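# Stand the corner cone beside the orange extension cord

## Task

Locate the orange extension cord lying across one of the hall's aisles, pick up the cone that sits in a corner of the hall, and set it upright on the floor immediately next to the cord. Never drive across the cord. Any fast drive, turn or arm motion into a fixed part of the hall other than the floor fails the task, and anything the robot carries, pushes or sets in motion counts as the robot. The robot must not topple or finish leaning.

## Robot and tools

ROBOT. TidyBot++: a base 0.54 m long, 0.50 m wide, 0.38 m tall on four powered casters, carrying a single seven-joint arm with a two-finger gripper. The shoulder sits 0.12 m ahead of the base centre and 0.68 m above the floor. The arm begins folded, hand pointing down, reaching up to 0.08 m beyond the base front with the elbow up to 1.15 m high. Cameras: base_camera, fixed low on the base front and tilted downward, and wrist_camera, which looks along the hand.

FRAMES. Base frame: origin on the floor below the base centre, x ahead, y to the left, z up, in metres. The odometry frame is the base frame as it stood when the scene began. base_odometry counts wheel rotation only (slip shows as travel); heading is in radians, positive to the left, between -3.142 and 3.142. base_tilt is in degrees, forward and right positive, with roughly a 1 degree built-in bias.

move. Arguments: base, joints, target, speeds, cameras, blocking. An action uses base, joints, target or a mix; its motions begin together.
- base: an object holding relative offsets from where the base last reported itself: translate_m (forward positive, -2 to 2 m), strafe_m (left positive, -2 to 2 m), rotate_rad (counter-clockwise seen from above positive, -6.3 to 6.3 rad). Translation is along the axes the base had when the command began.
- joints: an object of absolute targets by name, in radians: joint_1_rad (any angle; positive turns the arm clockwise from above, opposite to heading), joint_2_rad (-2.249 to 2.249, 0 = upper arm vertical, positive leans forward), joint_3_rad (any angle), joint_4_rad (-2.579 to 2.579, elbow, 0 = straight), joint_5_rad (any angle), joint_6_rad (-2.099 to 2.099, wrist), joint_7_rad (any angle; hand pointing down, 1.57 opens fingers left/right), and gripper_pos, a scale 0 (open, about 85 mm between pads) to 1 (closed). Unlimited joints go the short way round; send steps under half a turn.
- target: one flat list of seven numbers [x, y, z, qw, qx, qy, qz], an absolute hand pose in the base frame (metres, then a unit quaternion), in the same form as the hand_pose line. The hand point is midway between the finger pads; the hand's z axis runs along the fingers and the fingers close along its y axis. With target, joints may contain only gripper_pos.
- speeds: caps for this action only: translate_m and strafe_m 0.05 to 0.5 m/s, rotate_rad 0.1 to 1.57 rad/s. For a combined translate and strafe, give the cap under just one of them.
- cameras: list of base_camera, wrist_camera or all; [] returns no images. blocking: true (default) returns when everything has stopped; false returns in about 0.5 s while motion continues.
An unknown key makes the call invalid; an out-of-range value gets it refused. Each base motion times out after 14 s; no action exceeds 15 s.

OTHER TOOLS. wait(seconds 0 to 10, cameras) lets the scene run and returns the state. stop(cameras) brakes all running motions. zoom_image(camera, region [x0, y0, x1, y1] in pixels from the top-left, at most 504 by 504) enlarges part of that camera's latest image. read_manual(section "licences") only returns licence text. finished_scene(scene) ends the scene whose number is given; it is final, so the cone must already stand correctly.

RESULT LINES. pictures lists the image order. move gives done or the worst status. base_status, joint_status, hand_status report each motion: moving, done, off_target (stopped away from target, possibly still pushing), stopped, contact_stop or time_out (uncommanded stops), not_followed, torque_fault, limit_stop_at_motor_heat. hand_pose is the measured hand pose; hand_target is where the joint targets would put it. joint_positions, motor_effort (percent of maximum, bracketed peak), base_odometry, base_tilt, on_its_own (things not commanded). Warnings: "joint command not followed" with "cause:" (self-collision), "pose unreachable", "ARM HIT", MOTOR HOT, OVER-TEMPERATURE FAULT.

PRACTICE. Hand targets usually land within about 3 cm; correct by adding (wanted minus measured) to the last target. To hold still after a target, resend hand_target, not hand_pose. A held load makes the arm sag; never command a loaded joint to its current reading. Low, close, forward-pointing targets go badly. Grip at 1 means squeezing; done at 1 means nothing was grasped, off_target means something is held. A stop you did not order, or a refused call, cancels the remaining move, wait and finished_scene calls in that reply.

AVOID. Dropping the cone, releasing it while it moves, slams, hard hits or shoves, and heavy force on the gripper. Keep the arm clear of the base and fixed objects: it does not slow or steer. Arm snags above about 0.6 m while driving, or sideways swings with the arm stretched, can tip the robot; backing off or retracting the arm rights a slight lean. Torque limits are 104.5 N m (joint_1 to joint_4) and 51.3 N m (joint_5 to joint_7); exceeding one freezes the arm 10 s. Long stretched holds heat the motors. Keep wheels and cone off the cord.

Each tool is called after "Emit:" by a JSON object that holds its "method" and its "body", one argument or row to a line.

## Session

Emit:
{"method": "move", "body": {

}}

Scene clock: 0.00 s.
base_odometry: x=+0.000 y=+0.000 heading=+0.000
base_tilt: forward=-0.1 right=-0.2
base_status: not commanded
joint_positions: joint_1_rad=-0.018 joint_2_rad=-0.346 joint_3_rad=+3.170 joint_4_rad=-2.526 joint_5_rad=+0.002 joint_6_rad=-0.905 joint_7_rad=+1.577 gripper_pos=+0.000
joint_status: not commanded
motor_effort: joint_1_rad=+0 joint_2_rad=-1 joint_3_rad=-1 joint_4_rad=+14 joint_5_rad=+0 joint_6_rad=+1 joint_7_rad=+0
hand_pose: x=+0.2522 y=+0.0007 z=+0.5872 quat_wxyz=(-0.004, +1.000, -0.001, +0.029) (m; base frame)
hand_target: x=+0.2527 y=+0.0007 z=+0.5875 quat_wxyz=(-0.004, +1.000, -0.001, +0.029) (m; base frame)
hand_status: not commanded
pictures: base_camera, wrist_camera
Images, in order (width x height): base_camera 644x364, wrist_camera 644x476.

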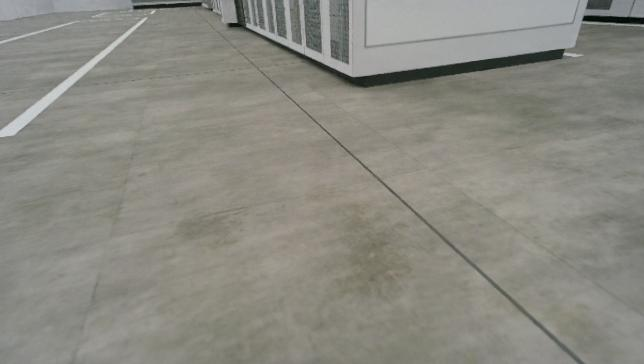

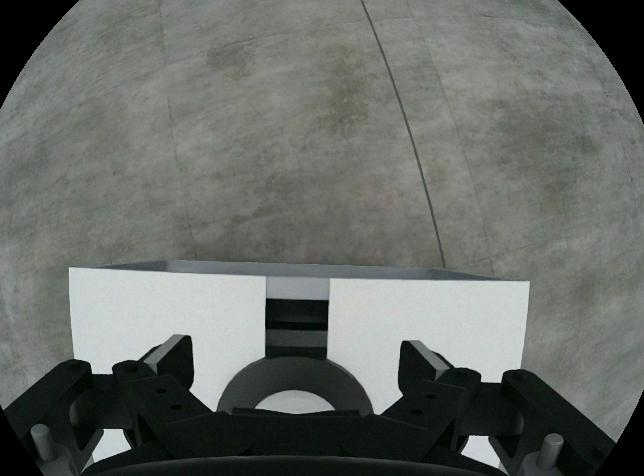

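Emit:
{"method": "move", "body": {
  "joints": {"joint_2_rad": -0.9, "joint_4_rad": -2.4, "joint_6_rad": -0.12}
}}

Emit:
{"method": "move", "body": {
  "base": {"rotate_rad": 1.1}
}}

Emit:
{"method": "move", "body": {
  "base": {"rotate_rad": 1.1}
}}

Emit:
{"method": "move", "body": {
  "base": {"rotate_rad": 1.1}
}}

Scene clock: 2.37 s.
move: done
base_odometry: x=+0.000 y=+0.000 heading=+0.000
base_tilt: forward=+0.0 right=-0.2
base_status: not commanded
joint_positions: joint_1_rad=-0.018 joint_2_rad=-0.883 joint_3_rad=+3.170 joint_4_rad=-2.419 joint_5_rad=+0.002 joint_6_rad=-0.191 joint_7_rad=+1.577 gripper_pos=+0.000
joint_status: all done
motor_effort: joint_1_rad=+0(1) joint_2_rad=+7(8) joint_3_rad=+0(1) joint_4_rad=+22(22) joint_5_rad=+0(1) joint_6_rad=+8(9) joint_7_rad=+1(1)
hand_pose: x=+0.4159 y=-0.0037 z=+0.9117 quat_wxyz=(-0.006, +0.760, -0.004, +0.650) (m; base frame)
hand_target: x=+0.4142 y=-0.0045 z=+0.9504 quat_wxyz=(-0.005, +0.724, -0.005, +0.689) (m; base frame)
hand_status: not commanded
pictures: base_camera, wrist_camera
Images, in order (width x height): base_camera 644x364, wrist_camera 644x476.

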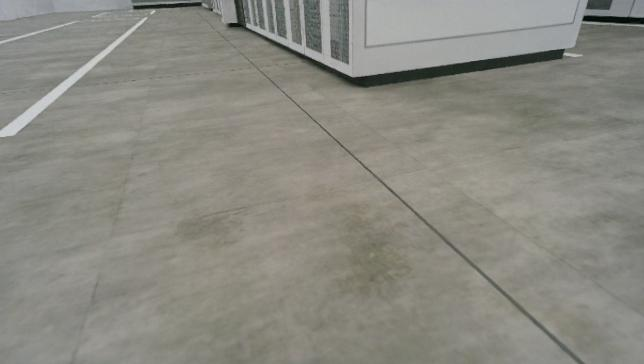

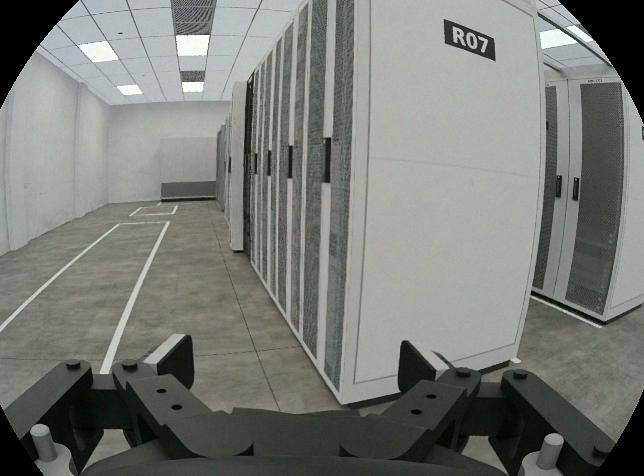

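Scene clock: 4.37 s.
move: done
base_odometry: x=+0.000 y=+0.000 heading=+1.100
base_tilt: forward=+0.0 right=-0.2
base_status: done
joint_positions: joint_1_rad=-0.018 joint_2_rad=-0.883 joint_3_rad=+3.170 joint_4_rad=-2.419 joint_5_rad=+0.002 joint_6_rad=-0.188 joint_7_rad=+1.577 gripper_pos=+0.000
joint_status: not commanded
motor_effort: joint_1_rad=+0(2) joint_2_rad=+7(7) joint_3_rad=-1(2) joint_4_rad=+22(23) joint_5_rad=+0(1) joint_6_rad=+9(9) joint_7_rad=-1(1)
hand_pose: x=+0.4160 y=-0.0038 z=+0.9125 quat_wxyz=(-0.006, +0.759, -0.004, +0.651) (m; base frame)
hand_target: x=+0.4142 y=-0.0045 z=+0.9504 quat_wxyz=(-0.005, +0.724, -0.005, +0.689) (m; base frame)
hand_status: not commanded
pictures: base_camera, wrist_camera
Images, in order (width x height): base_camera 644x364, wrist_camera 644x476.

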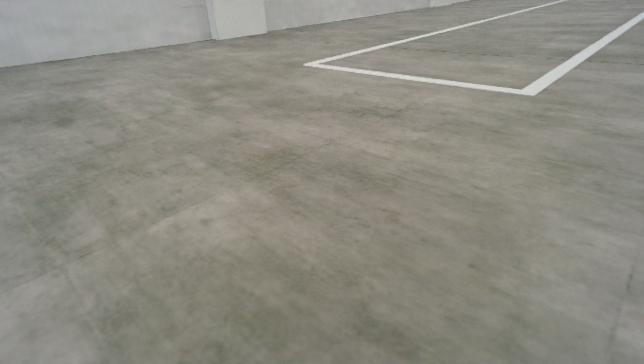

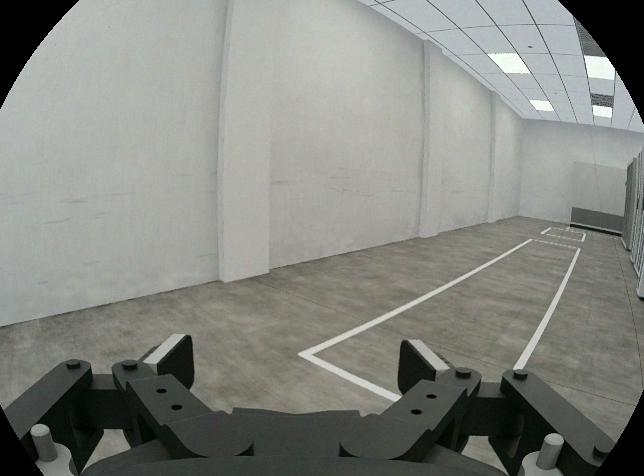

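Scene clock: 6.33 s.
move: done
base_odometry: x=+0.000 y=+0.000 heading=+2.199
base_tilt: forward=+0.0 right=-0.2
base_status: done
joint_positions: joint_1_rad=-0.018 joint_2_rad=-0.883 joint_3_rad=+3.170 joint_4_rad=-2.419 joint_5_rad=+0.002 joint_6_rad=-0.188 joint_7_rad=+1.577 gripper_pos=+0.000
joint_status: not commanded
motor_effort: joint_1_rad=+0(2) joint_2_rad=+7(7) joint_3_rad=-1(2) joint_4_rad=+22(22) joint_5_rad=+0(0) joint_6_rad=+8(9) joint_7_rad=+0(1)
hand_pose: x=+0.4160 y=-0.0038 z=+0.9126 quat_wxyz=(-0.006, +0.759, -0.004, +0.651) (m; base frame)
hand_target: x=+0.4142 y=-0.0045 z=+0.9504 quat_wxyz=(-0.005, +0.724, -0.005, +0.689) (m; base frame)
hand_status: not commanded
pictures: base_camera, wrist_camera
Images, in order (width x height): base_camera 644x364, wrist_camera 644x476.

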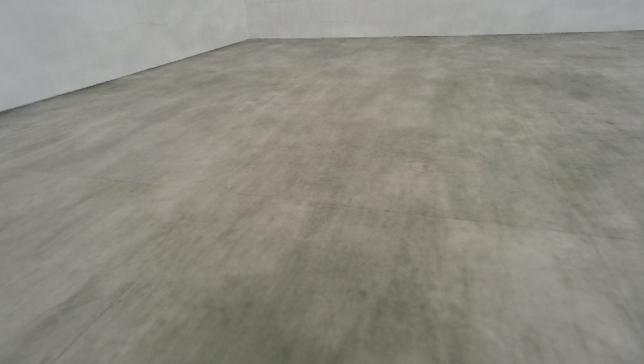

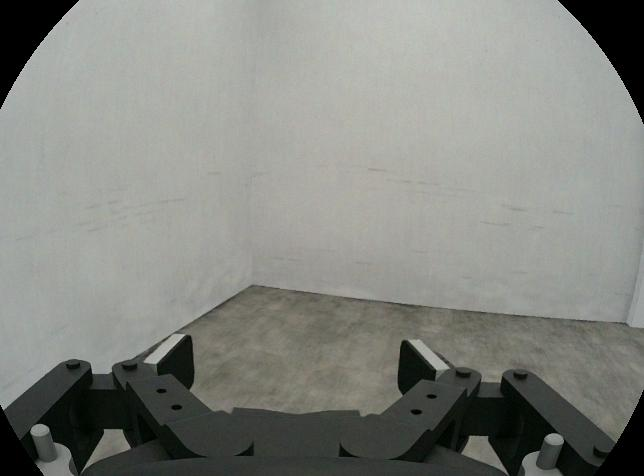

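Scene clock: 8.30 s.
move: done
base_odometry: x=+0.000 y=+0.000 heading=-2.985
base_tilt: forward=+0.0 right=-0.2
base_status: done
joint_positions: joint_1_rad=-0.018 joint_2_rad=-0.883 joint_3_rad=+3.170 joint_4_rad=-2.419 joint_5_rad=+0.002 joint_6_rad=-0.187 joint_7_rad=+1.577 gripper_pos=+0.000
joint_status: not commanded
motor_effort: joint_1_rad=+0(1) joint_2_rad=+7(7) joint_3_rad=-1(2) joint_4_rad=+22(22) joint_5_rad=+0(1) joint_6_rad=+9(9) joint_7_rad=-1(1)
hand_pose: x=+0.4160 y=-0.0038 z=+0.9126 quat_wxyz=(-0.006, +0.759, -0.004, +0.651) (m; base frame)
hand_target: x=+0.4142 y=-0.0045 z=+0.9504 quat_wxyz=(-0.005, +0.724, -0.005, +0.689) (m; base frame)
hand_status: not commanded
pictures: base_camera, wrist_camera
Images, in order (width x height): base_camera 644x364, wrist_camera 644x476.

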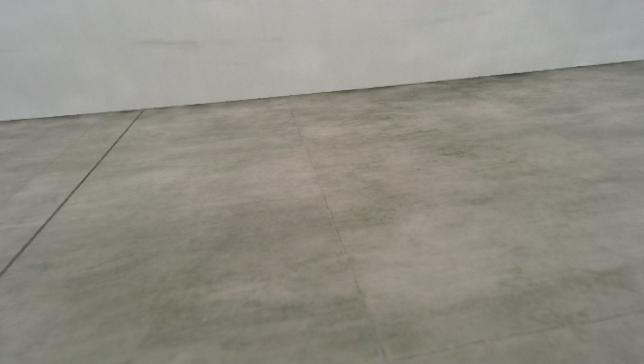

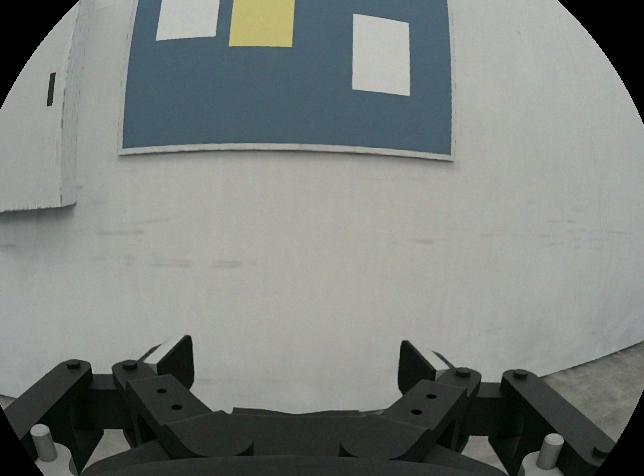

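Emit:
{"method": "move", "body": {
  "base": {"rotate_rad": 1.0}
}}

Emit:
{"method": "move", "body": {
  "base": {"rotate_rad": 0.9}
}}

Scene clock: 10.30 s.
move: done
base_odometry: x=+0.000 y=+0.000 heading=-1.985
base_tilt: forward=-0.1 right=-0.2
base_status: done
joint_positions: joint_1_rad=-0.018 joint_2_rad=-0.883 joint_3_rad=+3.170 joint_4_rad=-2.419 joint_5_rad=+0.002 joint_6_rad=-0.187 joint_7_rad=+1.577 gripper_pos=+0.000
joint_status: not commanded
motor_effort: joint_1_rad=+0(2) joint_2_rad=+7(7) joint_3_rad=+0(2) joint_4_rad=+22(22) joint_5_rad=+0(1) joint_6_rad=+9(9) joint_7_rad=-1(1)
hand_pose: x=+0.4160 y=-0.0038 z=+0.9127 quat_wxyz=(-0.006, +0.759, -0.004, +0.651) (m; base frame)
hand_target: x=+0.4142 y=-0.0045 z=+0.9504 quat_wxyz=(-0.005, +0.724, -0.005, +0.689) (m; base frame)
hand_status: not commanded
pictures: base_camera, wrist_camera
Images, in order (width x height): base_camera 644x364, wrist_camera 644x476.

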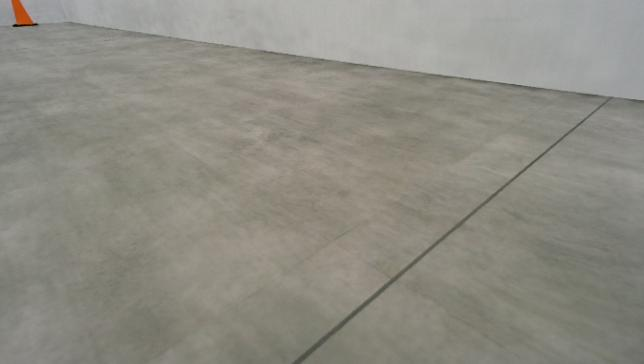

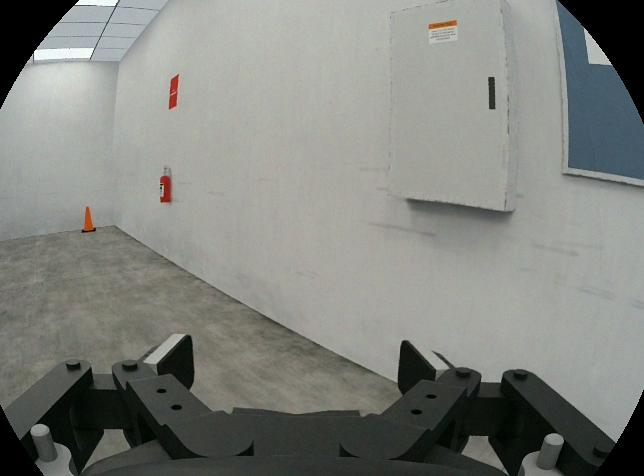

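Scene clock: 12.10 s.
move: done
base_odometry: x=+0.000 y=+0.000 heading=-1.086
base_tilt: forward=+0.0 right=-0.2
base_status: done
joint_positions: joint_1_rad=-0.018 joint_2_rad=-0.883 joint_3_rad=+3.170 joint_4_rad=-2.419 joint_5_rad=+0.002 joint_6_rad=-0.187 joint_7_rad=+1.577 gripper_pos=+0.000
joint_status: not commanded
motor_effort: joint_1_rad=+0(2) joint_2_rad=+7(7) joint_3_rad=+0(2) joint_4_rad=+22(22) joint_5_rad=+0(0) joint_6_rad=+9(9) joint_7_rad=+0(1)
hand_pose: x=+0.4161 y=-0.0038 z=+0.9127 quat_wxyz=(-0.006, +0.759, -0.004, +0.651) (m; base frame)
hand_target: x=+0.4142 y=-0.0045 z=+0.9504 quat_wxyz=(-0.005, +0.724, -0.005, +0.689) (m; base frame)
hand_status: not commanded
pictures: base_camera, wrist_camera
Images, in order (width x height): base_camera 644x364, wrist_camera 644x476.

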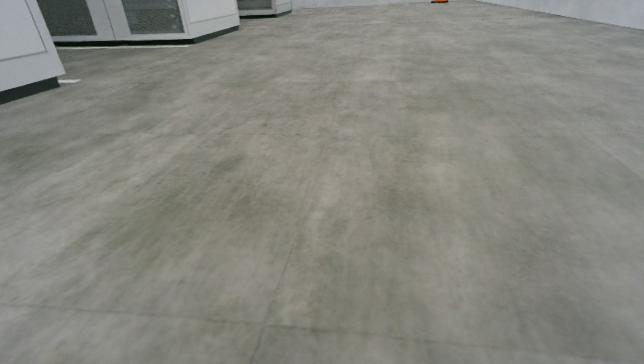

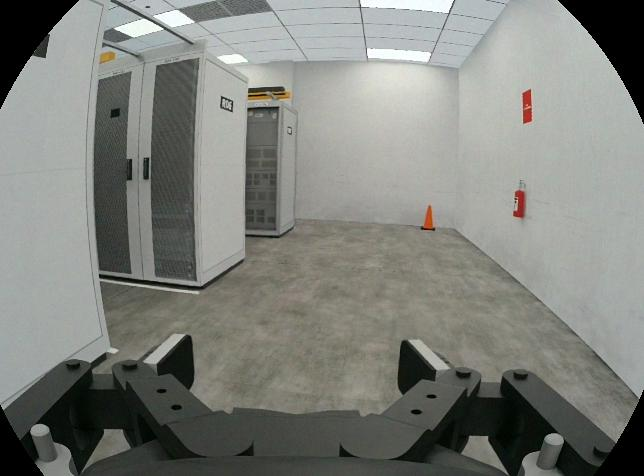

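Emit:
{"method": "move", "body": {
  "base": {"rotate_rad": -0.29},
  "cameras": ["base_camera"]
}}

Emit:
{"method": "move", "body": {
  "base": {"translate_m": 2.0}
}}

Scene clock: 14.83 s.
move: done
base_odometry: x=+0.000 y=+0.000 heading=-1.374
base_tilt: forward=+0.0 right=-0.2
base_status: done
joint_positions: joint_1_rad=-0.018 joint_2_rad=-0.883 joint_3_rad=+3.170 joint_4_rad=-2.419 joint_5_rad=+0.002 joint_6_rad=-0.187 joint_7_rad=+1.577 gripper_pos=+0.000
joint_status: not commanded
motor_effort: joint_1_rad=+1(1) joint_2_rad=+7(7) joint_3_rad=-1(1) joint_4_rad=+22(22) joint_5_rad=+0(0) joint_6_rad=+8(9) joint_7_rad=+0(1)
hand_pose: x=+0.4161 y=-0.0038 z=+0.9128 quat_wxyz=(-0.006, +0.759, -0.004, +0.651) (m; base frame)
hand_target: x=+0.4142 y=-0.0045 z=+0.9504 quat_wxyz=(-0.005, +0.724, -0.005, +0.689) (m; base frame)
hand_status: not commanded
pictures: base_camera
Images, in order (width x height): base_camera 644x364.

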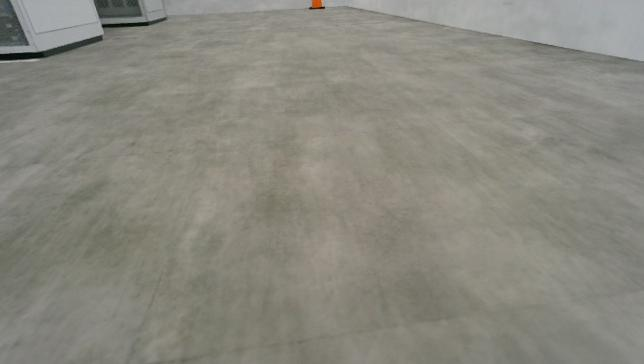

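Scene clock: 20.13 s.
move: done
base_odometry: x=+0.391 y=-1.962 heading=-1.373
base_tilt: forward=+0.0 right=-0.2
base_status: done
joint_positions: joint_1_rad=-0.018 joint_2_rad=-0.887 joint_3_rad=+3.170 joint_4_rad=-2.419 joint_5_rad=+0.002 joint_6_rad=-0.186 joint_7_rad=+1.577 gripper_pos=+0.000
joint_status: not commanded
motor_effort: joint_1_rad=+0(1) joint_2_rad=+7(9) joint_3_rad=-1(2) joint_4_rad=+22(23) joint_5_rad=+0(1) joint_6_rad=+9(9) joint_7_rad=+0(1)
hand_pose: x=+0.4151 y=-0.0038 z=+0.9146 quat_wxyz=(-0.006, +0.757, -0.004, +0.653) (m; base frame)
hand_target: x=+0.4142 y=-0.0045 z=+0.9504 quat_wxyz=(-0.005, +0.724, -0.005, +0.689) (m; base frame)
hand_status: not commanded
pictures: base_camera, wrist_camera
Images, in order (width x height): base_camera 644x364, wrist_camera 644x476.

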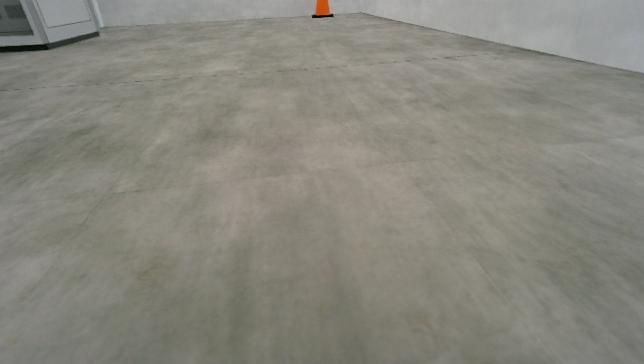

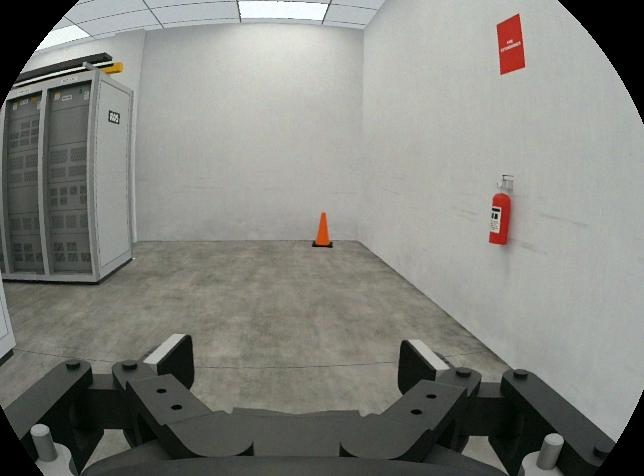

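Emit:
{"method": "move", "body": {
  "base": {"translate_m": 2.0},
  "joints": {"joint_1_rad": 0.0, "joint_2_rad": 0.50, "joint_4_rad": -1.447, "joint_6_rad": -1.27, "joint_3_rad": 3.14, "joint_5_rad": 0.0, "joint_7_rad": 1.57},
  "cameras": ["base_camera"]
}}

Emit:
{"method": "zoom_image", "body": {
  "camera": "base_camera",
  "region": [240, 0, 440, 100]
}}

Scene clock: 25.73 s.
move: done
base_odometry: x=+0.784 y=-3.923 heading=-1.372
base_tilt: forward=+0.0 right=-0.2
base_status: done
joint_positions: joint_1_rad=-0.018 joint_2_rad=+0.488 joint_3_rad=+3.163 joint_4_rad=-1.463 joint_5_rad=+0.002 joint_6_rad=-1.212 joint_7_rad=+1.577 gripper_pos=+0.000
joint_status: all done
motor_effort: joint_1_rad=+0(1) joint_2_rad=-33(35) joint_3_rad=-1(3) joint_4_rad=+15(24) joint_5_rad=+0(1) joint_6_rad=+0(11) joint_7_rad=-1(2)
hand_pose: x=+0.6020 y=+0.0000 z=+0.6258 quat_wxyz=(+0.006, +1.000, +0.003, -0.010) (m; base frame)
hand_target: x=+0.5896 y=+0.0021 z=+0.6252 quat_wxyz=(+0.000, +0.999, +0.000, -0.038) (m; base frame)
hand_status: not commanded
pictures: base_camera
Images, in order (width x height): base_camera 644x364.

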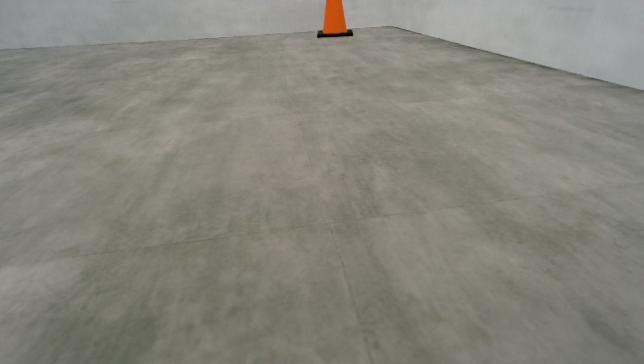

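Scaled by 2.520.

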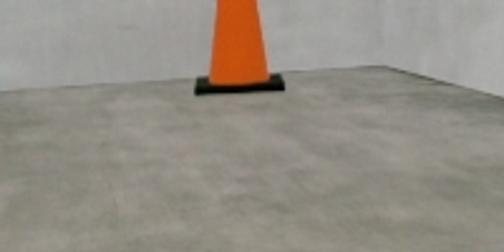

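Emit:
{"method": "move", "body": {
  "base": {"translate_m": 1.95, "strafe_m": -0.1}
}}

Scene clock: 31.10 s.
move: done
base_odometry: x=+1.071 y=-5.854 heading=-1.372
base_tilt: forward=+0.0 right=-0.2
base_status: done
joint_positions: joint_1_rad=-0.017 joint_2_rad=+0.489 joint_3_rad=+3.162 joint_4_rad=-1.461 joint_5_rad=+0.002 joint_6_rad=-1.215 joint_7_rad=+1.577 gripper_pos=+0.000
joint_status: not commanded
motor_effort: joint_1_rad=+1(1) joint_2_rad=-33(34) joint_3_rad=-1(2) joint_4_rad=+15(16) joint_5_rad=+0(0) joint_6_rad=+0(1) joint_7_rad=+0(1)
hand_pose: x=+0.6014 y=+0.0000 z=+0.6255 quat_wxyz=(+0.006, +1.000, +0.003, -0.012) (m; base frame)
hand_target: x=+0.5896 y=+0.0021 z=+0.6252 quat_wxyz=(+0.000, +0.999, +0.000, -0.038) (m; base frame)
hand_status: not commanded
pictures: base_camera, wrist_camera
Images, in order (width x height): base_camera 644x364, wrist_camera 644x476.

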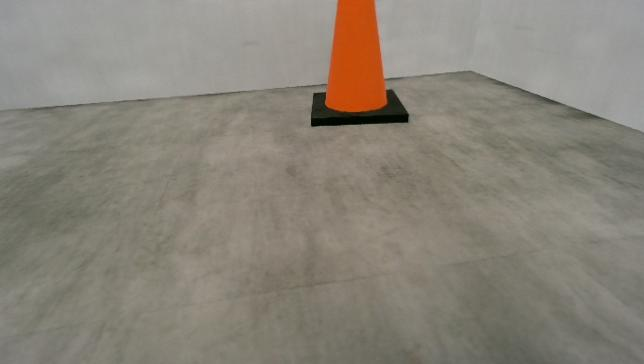

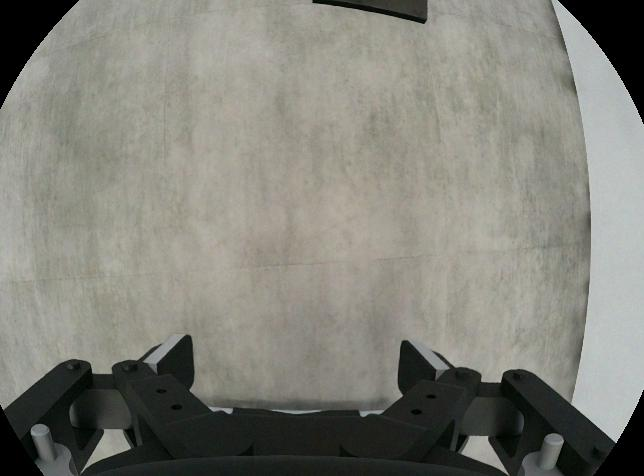

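Emit:
{"method": "move", "body": {
  "base": {"translate_m": 0.52, "strafe_m": -0.15},
  "speeds": {"translate_m": 0.3}
}}

Scene clock: 34.60 s.
move: done
base_odometry: x=+1.026 y=-6.394 heading=-1.371
base_tilt: forward=+0.0 right=-0.2
base_status: done
joint_positions: joint_1_rad=-0.014 joint_2_rad=+0.490 joint_3_rad=+3.160 joint_4_rad=-1.460 joint_5_rad=+0.002 joint_6_rad=-1.217 joint_7_rad=+1.577 gripper_pos=+0.000
joint_status: not commanded
motor_effort: joint_1_rad=+1(3) joint_2_rad=-33(35) joint_3_rad=-1(2) joint_4_rad=+15(16) joint_5_rad=+0(1) joint_6_rad=+0(1) joint_7_rad=+0(1)
hand_pose: x=+0.6012 y=-0.0006 z=+0.6253 quat_wxyz=(+0.005, +1.000, +0.002, -0.013) (m; base frame)
hand_target: x=+0.5896 y=+0.0021 z=+0.6252 quat_wxyz=(+0.000, +0.999, +0.000, -0.038) (m; base frame)
hand_status: not commanded
pictures: base_camera, wrist_camera
Images, in order (width x height): base_camera 644x364, wrist_camera 644x476.

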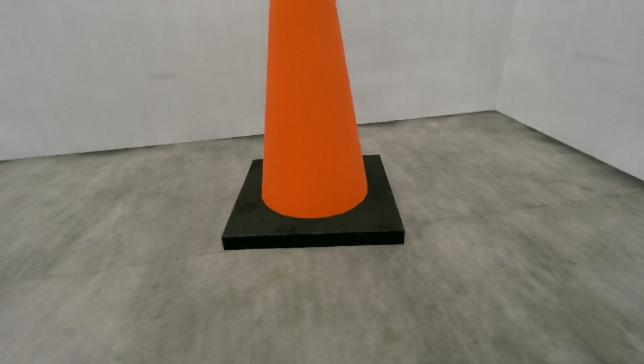

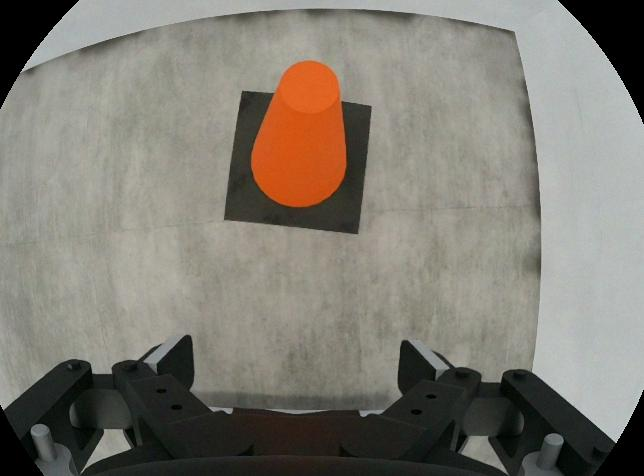

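Emit:
{"method": "move", "body": {
  "base": {"translate_m": 0.145, "strafe_m": -0.006},
  "speeds": {"translate_m": 0.2},
  "joints": {"joint_2_rad": 0.55, "joint_4_rad": -1.447, "joint_6_rad": -1.22}
}}

Scene clock: 36.43 s.
move: done
base_odometry: x=+1.049 y=-6.537 heading=-1.372
base_tilt: forward=+0.0 right=-0.2
base_status: done
joint_positions: joint_1_rad=-0.014 joint_2_rad=+0.536 joint_3_rad=+3.160 joint_4_rad=-1.459 joint_5_rad=+0.002 joint_6_rad=-1.217 joint_7_rad=+1.577 gripper_pos=+0.000
joint_status: all done
motor_effort: joint_1_rad=+0(3) joint_2_rad=-34(35) joint_3_rad=+0(2) joint_4_rad=+15(17) joint_5_rad=+0(1) joint_6_rad=+0(1) joint_7_rad=+0(1)
hand_pose: x=+0.5985 y=-0.0007 z=+0.6034 quat_wxyz=(+0.005, +0.999, +0.002, -0.035) (m; base frame)
hand_target: x=+0.6017 y=+0.0021 z=+0.6002 quat_wxyz=(+0.000, +0.999, +0.000, -0.038) (m; base frame)
hand_status: not commanded
pictures: base_camera, wrist_camera
Images, in order (width x height): base_camera 644x364, wrist_camera 644x476.

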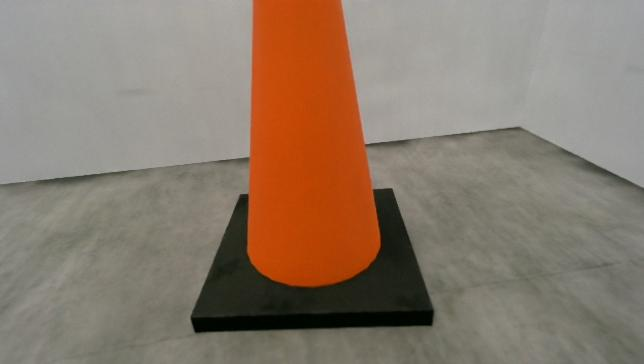

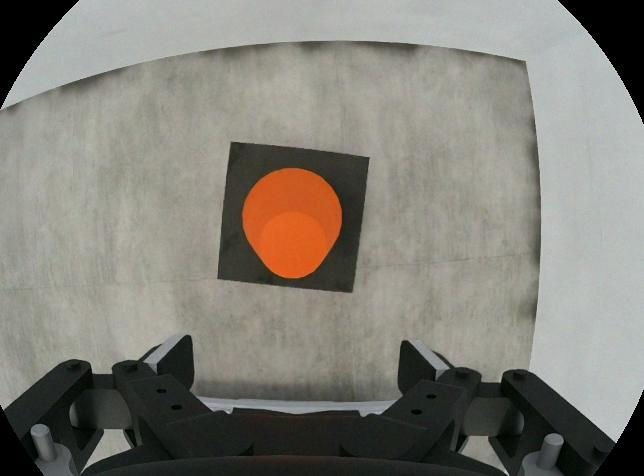

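Emit:
{"method": "move", "body": {
  "joints": {"joint_2_rad": 0.67, "joint_4_rad": -1.54, "joint_6_rad": -0.95},
  "cameras": ["wrist_camera"]
}}

Scene clock: 38.63 s.
move: done
base_odometry: x=+1.049 y=-6.537 heading=-1.372
base_tilt: forward=+0.0 right=-0.2
base_status: not commanded
joint_positions: joint_1_rad=-0.014 joint_2_rad=+0.668 joint_3_rad=+3.160 joint_4_rad=-1.534 joint_5_rad=+0.002 joint_6_rad=-1.008 joint_7_rad=+1.577 gripper_pos=+0.000
joint_status: all done
motor_effort: joint_1_rad=+0(1) joint_2_rad=-36(40) joint_3_rad=-1(2) joint_4_rad=+13(15) joint_5_rad=+0(0) joint_6_rad=+0(1) joint_7_rad=+0(1)
hand_pose: x=+0.6123 y=-0.0011 z=+0.5158 quat_wxyz=(+0.006, +0.999, +0.003, -0.034) (m; base frame)
hand_target: x=+0.6268 y=+0.0022 z=+0.5128 quat_wxyz=(+0.000, +1.000, +0.000, -0.009) (m; base frame)
hand_status: not commanded
pictures: wrist_camera
Images, in order (width x height): wrist_camera 644x476.

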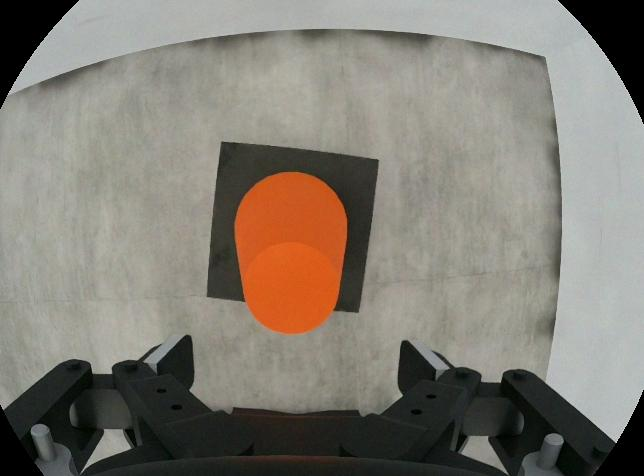

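Emit:
{"method": "move", "body": {
  "joints": {"joint_2_rad": 0.75, "joint_4_rad": -1.545, "joint_6_rad": -0.81},
  "cameras": ["wrist_camera"]
}}

Emit:
{"method": "move", "body": {
  "joints": {"joint_2_rad": 0.795, "joint_4_rad": -1.56, "joint_6_rad": -0.74},
  "cameras": ["wrist_camera"]
}}

Scene clock: 40.33 s.
move: done
base_odometry: x=+1.049 y=-6.537 heading=-1.372
base_tilt: forward=+0.0 right=-0.2
base_status: not commanded
joint_positions: joint_1_rad=-0.014 joint_2_rad=+0.739 joint_3_rad=+3.160 joint_4_rad=-1.536 joint_5_rad=+0.002 joint_6_rad=-0.869 joint_7_rad=+1.577 gripper_pos=+0.000
joint_status: all done
motor_effort: joint_1_rad=+1(1) joint_2_rad=-37(40) joint_3_rad=-1(1) joint_4_rad=+12(13) joint_5_rad=+0(0) joint_6_rad=+0(1) joint_7_rad=+0(1)
hand_pose: x=+0.6415 y=-0.0012 z=+0.4777 quat_wxyz=(+0.007, +1.000, +0.004, -0.001) (m; base frame)
hand_target: x=+0.6526 y=+0.0022 z=+0.4703 quat_wxyz=(-0.001, +1.000, +0.000, +0.018) (m; base frame)
hand_status: not commanded
pictures: wrist_camera
Images, in order (width x height): wrist_camera 644x476.

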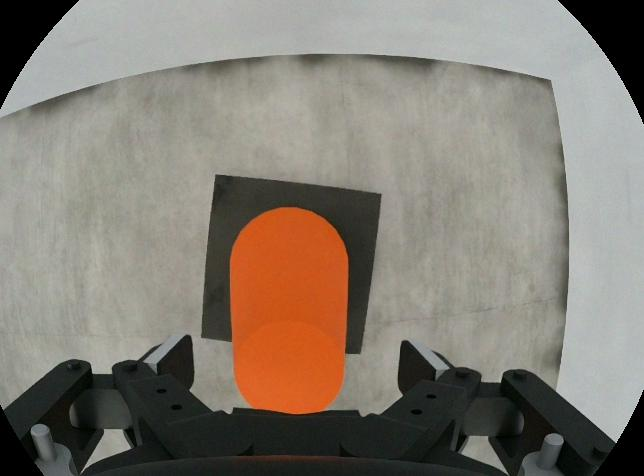

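Scene clock: 41.13 s.
move: done
base_odometry: x=+1.049 y=-6.537 heading=-1.372
base_tilt: forward=+0.0 right=-0.2
base_status: not commanded
joint_positions: joint_1_rad=-0.014 joint_2_rad=+0.781 joint_3_rad=+3.160 joint_4_rad=-1.548 joint_5_rad=+0.002 joint_6_rad=-0.796 joint_7_rad=+1.577 gripper_pos=+0.000
joint_status: all done
motor_effort: joint_1_rad=+0(1) joint_2_rad=-38(40) joint_3_rad=+0(2) joint_4_rad=+12(14) joint_5_rad=+0(0) joint_6_rad=+1(1) joint_7_rad=+0(1)
hand_pose: x=+0.6490 y=-0.0014 z=+0.4534 quat_wxyz=(+0.007, +1.000, +0.004, +0.009) (m; base frame)
hand_target: x=+0.6564 y=+0.0022 z=+0.4435 quat_wxyz=(-0.001, +1.000, +0.000, +0.023) (m; base frame)
hand_status: not commanded
pictures: wrist_camera
Images, in order (width x height): wrist_camera 644x476.

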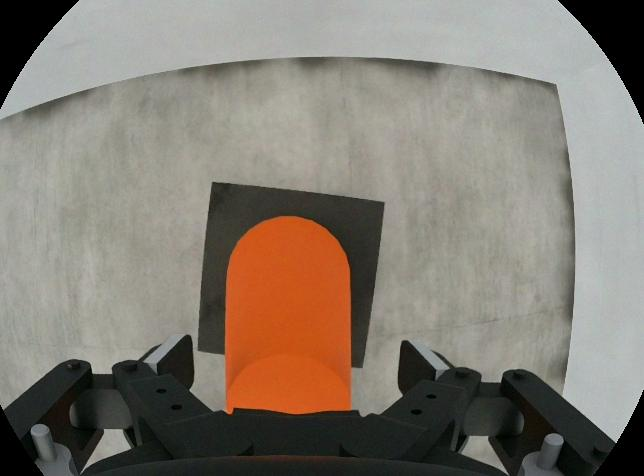

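Emit:
{"method": "move", "body": {
  "joints": {"gripper_pos": 0.8},
  "cameras": ["wrist_camera"]
}}

Scene clock: 42.67 s.
move: off_target
base_odometry: x=+1.049 y=-6.537 heading=-1.372
base_tilt: forward=+0.0 right=-0.2
base_status: not commanded
joint_positions: joint_1_rad=-0.008 joint_2_rad=+0.778 joint_3_rad=+3.148 joint_4_rad=-1.548 joint_5_rad=+0.002 joint_6_rad=-0.792 joint_7_rad=+1.577 gripper_pos=+0.573
joint_status: gripper_pos off_target (ended at +0.573, target +0.800)
motor_effort: joint_1_rad=+2(4) joint_2_rad=-36(40) joint_3_rad=+1(5) joint_4_rad=+11(14) joint_5_rad=+2(4) joint_6_rad=+0(4) joint_7_rad=+1(2)
hand_pose: x=+0.6504 y=+0.0016 z=+0.4549 quat_wxyz=(+0.003, +1.000, +0.005, +0.012) (m; base frame)
hand_target: x=+0.6564 y=+0.0022 z=+0.4435 quat_wxyz=(-0.001, +1.000, +0.000, +0.023) (m; base frame)
hand_status: not commanded
pictures: wrist_camera
Images, in order (width x height): wrist_camera 644x476.

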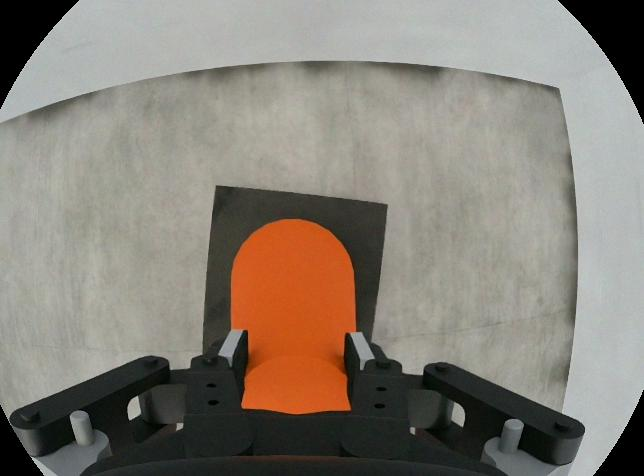

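Emit:
{"method": "move", "body": {
  "joints": {"joint_2_rad": 0.65, "joint_4_rad": -1.48, "joint_6_rad": -0.99},
  "cameras": ["wrist_camera"]
}}

Scene clock: 44.23 s.
move: done
base_odometry: x=+1.049 y=-6.537 heading=-1.372
base_tilt: forward=+0.0 right=-0.2
base_status: not commanded
joint_positions: joint_1_rad=-0.006 joint_2_rad=+0.644 joint_3_rad=+3.148 joint_4_rad=-1.487 joint_5_rad=+0.002 joint_6_rad=-0.936 joint_7_rad=+1.577 gripper_pos=+0.800
joint_status: all done
on_its_own: gripper_pos moved +0.227 to your old target +0.800
motor_effort: joint_1_rad=+0(3) joint_2_rad=-36(51) joint_3_rad=-1(4) joint_4_rad=+14(16) joint_5_rad=+0(2) joint_6_rad=+1(4) joint_7_rad=+0(1)
hand_pose: x=+0.6611 y=+0.0012 z=+0.5407 quat_wxyz=(+0.003, +0.999, +0.005, +0.037) (m; base frame)
hand_target: x=+0.6468 y=+0.0022 z=+0.5388 quat_wxyz=(+0.000, +1.000, +0.000, +0.011) (m; base frame)
hand_status: not commanded
pictures: wrist_camera
Images, in order (width x height): wrist_camera 644x476.

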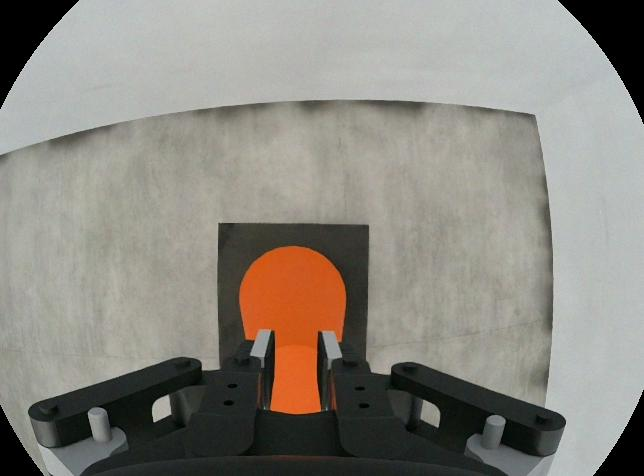

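Emit:
{"method": "move", "body": {
  "joints": {"gripper_pos": 0},
  "cameras": []
}}

Emit:
{"method": "move", "body": {
  "joints": {"joint_2_rad": 0.83, "joint_4_rad": -1.552, "joint_6_rad": -0.73},
  "cameras": ["wrist_camera"]
}}

Scene clock: 45.53 s.
move: done
base_odometry: x=+1.049 y=-6.537 heading=-1.372
base_tilt: forward=+0.0 right=-0.2
base_status: not commanded
joint_positions: joint_1_rad=-0.006 joint_2_rad=+0.644 joint_3_rad=+3.148 joint_4_rad=-1.487 joint_5_rad=+0.002 joint_6_rad=-0.936 joint_7_rad=+1.577 gripper_pos=+0.000
joint_status: all done
motor_effort: joint_1_rad=+1(1) joint_2_rad=-36(37) joint_3_rad=-1(2) joint_4_rad=+15(15) joint_5_rad=+0(0) joint_6_rad=+1(1) joint_7_rad=+0(1)
hand_pose: x=+0.6611 y=+0.0012 z=+0.5407 quat_wxyz=(+0.003, +0.999, +0.005, +0.037) (m; base frame)
hand_target: x=+0.6468 y=+0.0022 z=+0.5388 quat_wxyz=(+0.000, +1.000, +0.000, +0.011) (m; base frame)
hand_status: not commanded
pictures: none
No camera images: "cameras" was empty.

Scene clock: 46.67 s.
move: done
base_odometry: x=+1.049 y=-6.537 heading=-1.372
base_tilt: forward=+0.0 right=-0.2
base_status: not commanded
joint_positions: joint_1_rad=-0.006 joint_2_rad=+0.829 joint_3_rad=+3.148 joint_4_rad=-1.546 joint_5_rad=+0.002 joint_6_rad=-0.790 joint_7_rad=+1.577 gripper_pos=+0.000
joint_status: all done
motor_effort: joint_1_rad=+0(1) joint_2_rad=-39(43) joint_3_rad=-1(2) joint_4_rad=+11(15) joint_5_rad=+0(0) joint_6_rad=+0(2) joint_7_rad=+0(1)
hand_pose: x=+0.6400 y=+0.0010 z=+0.4282 quat_wxyz=(+0.003, +1.000, +0.005, -0.012) (m; base frame)
hand_target: x=+0.6551 y=+0.0022 z=+0.4267 quat_wxyz=(-0.001, +1.000, +0.000, +0.015) (m; base frame)
hand_status: not commanded
pictures: wrist_camera
Images, in order (width x height): wrist_camera 644x476.

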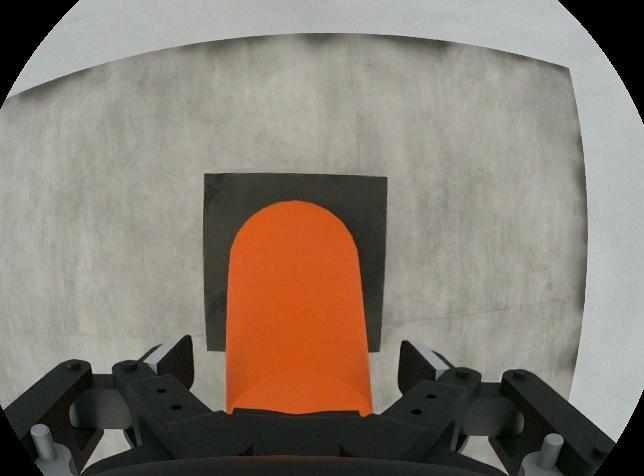

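Emit:
{"method": "move", "body": {
  "joints": {"joint_2_rad": 0.805, "joint_4_rad": -1.53, "joint_6_rad": -0.77},
  "cameras": []
}}

Emit:
{"method": "move", "body": {
  "joints": {"gripper_pos": 0.8},
  "cameras": ["wrist_camera"]
}}

Scene clock: 47.43 s.
move: done
base_odometry: x=+1.049 y=-6.537 heading=-1.372
base_tilt: forward=+0.0 right=-0.2
base_status: not commanded
joint_positions: joint_1_rad=-0.006 joint_2_rad=+0.818 joint_3_rad=+3.148 joint_4_rad=-1.539 joint_5_rad=+0.002 joint_6_rad=-0.789 joint_7_rad=+1.577 gripper_pos=+0.000
joint_status: all done
motor_effort: joint_1_rad=+0(1) joint_2_rad=-38(40) joint_3_rad=-2(2) joint_4_rad=+11(12) joint_5_rad=+0(0) joint_6_rad=+0(1) joint_7_rad=+0(1)
hand_pose: x=+0.6467 y=+0.0011 z=+0.4357 quat_wxyz=(+0.003, +1.000, +0.005, -0.002) (m; base frame)
hand_target: x=+0.6606 y=+0.0022 z=+0.4448 quat_wxyz=(-0.001, +1.000, +0.000, +0.018) (m; base frame)
hand_status: not commanded
pictures: none
No camera images: "cameras" was empty.

Scene clock: 48.43 s.
move: off_target
base_odometry: x=+1.049 y=-6.537 heading=-1.372
base_tilt: forward=+0.0 right=-0.2
base_status: not commanded
joint_positions: joint_1_rad=-0.004 joint_2_rad=+0.814 joint_3_rad=+3.147 joint_4_rad=-1.540 joint_5_rad=+0.002 joint_6_rad=-0.789 joint_7_rad=+1.577 gripper_pos=+0.529
joint_status: gripper_pos off_target (ended at +0.529, target +0.800)
motor_effort: joint_1_rad=-1(3) joint_2_rad=-39(42) joint_3_rad=-2(5) joint_4_rad=+13(15) joint_5_rad=+0(3) joint_6_rad=+1(3) joint_7_rad=-1(1)
hand_pose: x=+0.6473 y=-0.0001 z=+0.4377 quat_wxyz=(+0.003, +1.000, +0.004, -0.001) (m; base frame)
hand_target: x=+0.6606 y=+0.0022 z=+0.4448 quat_wxyz=(-0.001, +1.000, +0.000, +0.018) (m; base frame)
hand_status: not commanded
pictures: wrist_camera
Images, in order (width x height): wrist_camera 644x476.

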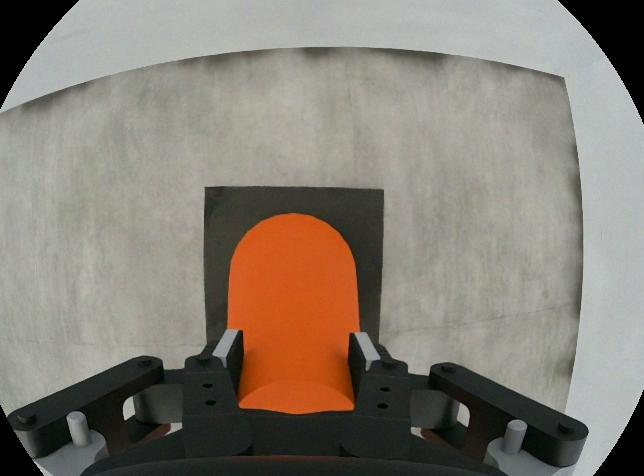

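Emit:
{"method": "move", "body": {
  "joints": {"gripper_pos": 0.2},
  "cameras": []
}}

Emit:
{"method": "move", "body": {
  "joints": {"joint_2_rad": 0.847, "joint_4_rad": -1.553, "joint_6_rad": -0.69},
  "cameras": ["wrist_camera"]
}}

Scene clock: 50.43 s.
move: done
base_odometry: x=+1.049 y=-6.537 heading=-1.372
base_tilt: forward=+0.0 right=-0.2
base_status: not commanded
joint_positions: joint_1_rad=-0.004 joint_2_rad=+0.812 joint_3_rad=+3.147 joint_4_rad=-1.540 joint_5_rad=+0.002 joint_6_rad=-0.789 joint_7_rad=+1.577 gripper_pos=+0.200
joint_status: all done
motor_effort: joint_1_rad=+0(1) joint_2_rad=-39(45) joint_3_rad=-2(2) joint_4_rad=+12(14) joint_5_rad=+0(1) joint_6_rad=+0(2) joint_7_rad=+0(1)
hand_pose: x=+0.6479 y=-0.0001 z=+0.4388 quat_wxyz=(+0.003, +1.000, +0.004, +0.000) (m; base frame)
hand_target: x=+0.6606 y=+0.0022 z=+0.4448 quat_wxyz=(-0.001, +1.000, +0.000, +0.018) (m; base frame)
hand_status: not commanded
pictures: none
No camera images: "cameras" was empty.

Scene clock: 51.17 s.
move: done
base_odometry: x=+1.049 y=-6.537 heading=-1.372
base_tilt: forward=+0.0 right=-0.2
base_status: not commanded
joint_positions: joint_1_rad=-0.004 joint_2_rad=+0.833 joint_3_rad=+3.147 joint_4_rad=-1.545 joint_5_rad=+0.002 joint_6_rad=-0.735 joint_7_rad=+1.577 gripper_pos=+0.200
joint_status: all done
motor_effort: joint_1_rad=+0(1) joint_2_rad=-38(40) joint_3_rad=-1(2) joint_4_rad=+11(12) joint_5_rad=+0(0) joint_6_rad=+0(1) joint_7_rad=+0(1)
hand_pose: x=+0.6569 y=-0.0001 z=+0.4266 quat_wxyz=(+0.003, +1.000, +0.004, +0.015) (m; base frame)
hand_target: x=+0.6626 y=+0.0022 z=+0.4178 quat_wxyz=(-0.001, +1.000, +0.000, +0.026) (m; base frame)
hand_status: not commanded
pictures: wrist_camera
Images, in order (width x height): wrist_camera 644x476.

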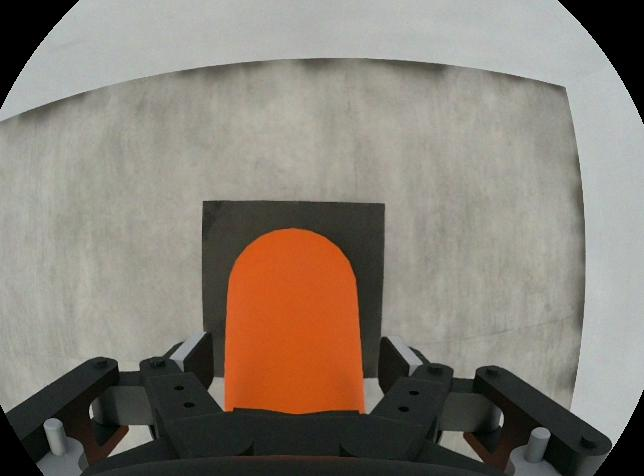

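Emit:
{"method": "move", "body": {
  "joints": {"joint_2_rad": 0.866, "joint_4_rad": -1.563, "joint_6_rad": -0.72},
  "cameras": []
}}

Scene clock: 51.97 s.
move: done
base_odometry: x=+1.049 y=-6.537 heading=-1.372
base_tilt: forward=+0.0 right=-0.2
base_status: not commanded
joint_positions: joint_1_rad=-0.004 joint_2_rad=+0.847 joint_3_rad=+3.147 joint_4_rad=-1.551 joint_5_rad=+0.002 joint_6_rad=-0.735 joint_7_rad=+1.577 gripper_pos=+0.200
joint_status: all done
motor_effort: joint_1_rad=+0(1) joint_2_rad=-38(40) joint_3_rad=-1(3) joint_4_rad=+11(12) joint_5_rad=+0(0) joint_6_rad=+0(1) joint_7_rad=+0(1)
hand_pose: x=+0.6498 y=-0.0002 z=+0.4176 quat_wxyz=(+0.003, +1.000, +0.004, +0.004) (m; base frame)
hand_target: x=+0.6427 y=+0.0022 z=+0.4053 quat_wxyz=(-0.001, +1.000, +0.000, -0.004) (m; base frame)
hand_status: not commanded
pictures: none
No camera images: "cameras" was empty.

Emit:
{"method": "move", "body": {
  "joints": {"gripper_pos": 0.8},
  "cameras": []
}}

Emit:
{"method": "move", "body": {
  "joints": {"joint_2_rad": 0.8, "joint_4_rad": -1.52, "joint_6_rad": -0.8},
  "cameras": ["wrist_camera"]
}}

Scene clock: 52.93 s.
move: done
base_odometry: x=+1.049 y=-6.537 heading=-1.372
base_tilt: forward=+0.0 right=-0.2
base_status: not commanded
joint_positions: joint_1_rad=-0.004 joint_2_rad=+0.839 joint_3_rad=+3.147 joint_4_rad=-1.538 joint_5_rad=+0.002 joint_6_rad=-0.721 joint_7_rad=+1.577 gripper_pos=+0.799
joint_status: all done
motor_effort: joint_1_rad=+2(2) joint_2_rad=-35(39) joint_3_rad=-1(2) joint_4_rad=+6(11) joint_5_rad=+1(1) joint_6_rad=-4(5) joint_7_rad=+0(1)
hand_pose: x=+0.6635 y=-0.0001 z=+0.4253 quat_wxyz=(+0.003, +1.000, +0.004, +0.022) (m; base frame)
hand_target: x=+0.6427 y=+0.0022 z=+0.4053 quat_wxyz=(-0.001, +1.000, +0.000, -0.004) (m; base frame)
hand_status: not commanded
pictures: none
No camera images: "cameras" was empty.

Scene clock: 53.80 s.
move: done
base_odometry: x=+1.049 y=-6.537 heading=-1.372
base_tilt: forward=+0.0 right=-0.2
base_status: not commanded
joint_positions: joint_1_rad=-0.004 joint_2_rad=+0.816 joint_3_rad=+3.147 joint_4_rad=-1.528 joint_5_rad=+0.002 joint_6_rad=-0.755 joint_7_rad=+1.577 gripper_pos=+0.800
joint_status: all done
motor_effort: joint_1_rad=+0(2) joint_2_rad=-39(40) joint_3_rad=-1(2) joint_4_rad=+12(12) joint_5_rad=+0(1) joint_6_rad=+1(4) joint_7_rad=+0(1)
hand_pose: x=+0.6639 y=-0.0001 z=+0.4395 quat_wxyz=(+0.003, +1.000, +0.004, +0.021) (m; base frame)
hand_target: x=+0.6577 y=+0.0022 z=+0.4496 quat_wxyz=(-0.001, +1.000, +0.000, +0.011) (m; base frame)
hand_status: not commanded
pictures: wrist_camera
Images, in order (width x height): wrist_camera 644x476.

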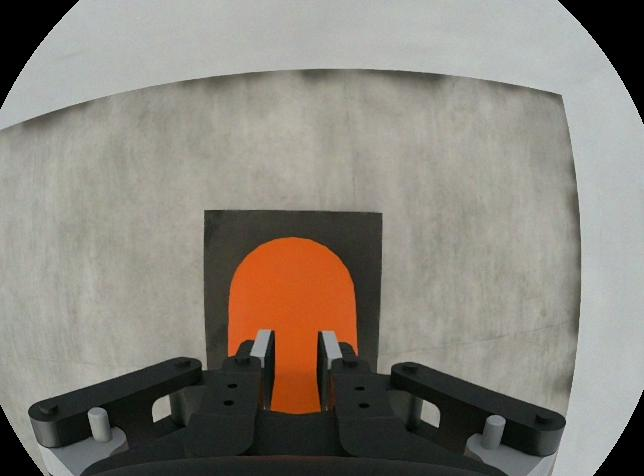

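Emit:
{"method": "move", "body": {
  "joints": {"gripper_pos": 0},
  "cameras": []
}}

Emit:
{"method": "move", "body": {
  "joints": {"joint_2_rad": 0.765, "joint_4_rad": -1.625, "joint_6_rad": -0.79},
  "cameras": ["wrist_camera"]
}}

Scene clock: 55.97 s.
move: done
base_odometry: x=+1.049 y=-6.537 heading=-1.372
base_tilt: forward=+0.0 right=-0.2
base_status: not commanded
joint_positions: joint_1_rad=-0.004 joint_2_rad=+0.816 joint_3_rad=+3.147 joint_4_rad=-1.528 joint_5_rad=+0.002 joint_6_rad=-0.755 joint_7_rad=+1.577 gripper_pos=+0.000
joint_status: all done
motor_effort: joint_1_rad=+1(1) joint_2_rad=-39(39) joint_3_rad=+0(2) joint_4_rad=+12(12) joint_5_rad=+0(0) joint_6_rad=+1(1) joint_7_rad=+0(1)
hand_pose: x=+0.6639 y=-0.0001 z=+0.4395 quat_wxyz=(+0.003, +1.000, +0.004, +0.021) (m; base frame)
hand_target: x=+0.6577 y=+0.0022 z=+0.4496 quat_wxyz=(-0.001, +1.000, +0.000, +0.011) (m; base frame)
hand_status: not commanded
pictures: none
No camera images: "cameras" was empty.

Scene clock: 56.90 s.
move: done
base_odometry: x=+1.049 y=-6.537 heading=-1.372
base_tilt: forward=+0.0 right=-0.2
base_status: not commanded
joint_positions: joint_1_rad=-0.004 joint_2_rad=+0.786 joint_3_rad=+3.147 joint_4_rad=-1.617 joint_5_rad=+0.002 joint_6_rad=-0.755 joint_7_rad=+1.577 gripper_pos=+0.000
joint_status: all done
motor_effort: joint_1_rad=+0(1) joint_2_rad=-37(39) joint_3_rad=-1(2) joint_4_rad=+11(12) joint_5_rad=+0(0) joint_6_rad=+0(1) joint_7_rad=+0(1)
hand_pose: x=+0.6232 y=-0.0002 z=+0.4353 quat_wxyz=(+0.003, +1.000, +0.004, -0.008) (m; base frame)
hand_target: x=+0.6131 y=+0.0022 z=+0.4446 quat_wxyz=(-0.001, +1.000, +0.000, -0.019) (m; base frame)
hand_status: not commanded
pictures: wrist_camera
Images, in order (width x height): wrist_camera 644x476.

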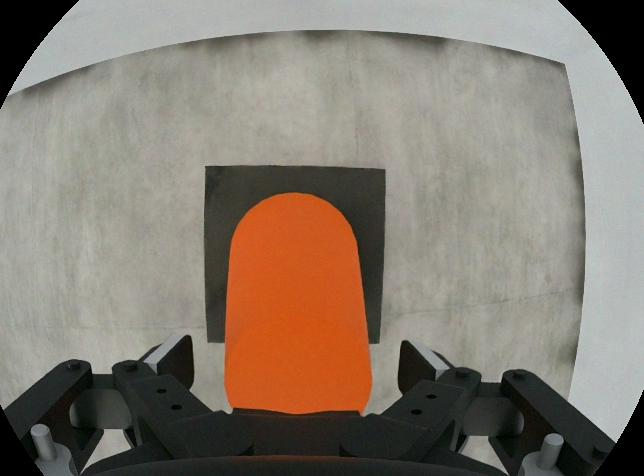

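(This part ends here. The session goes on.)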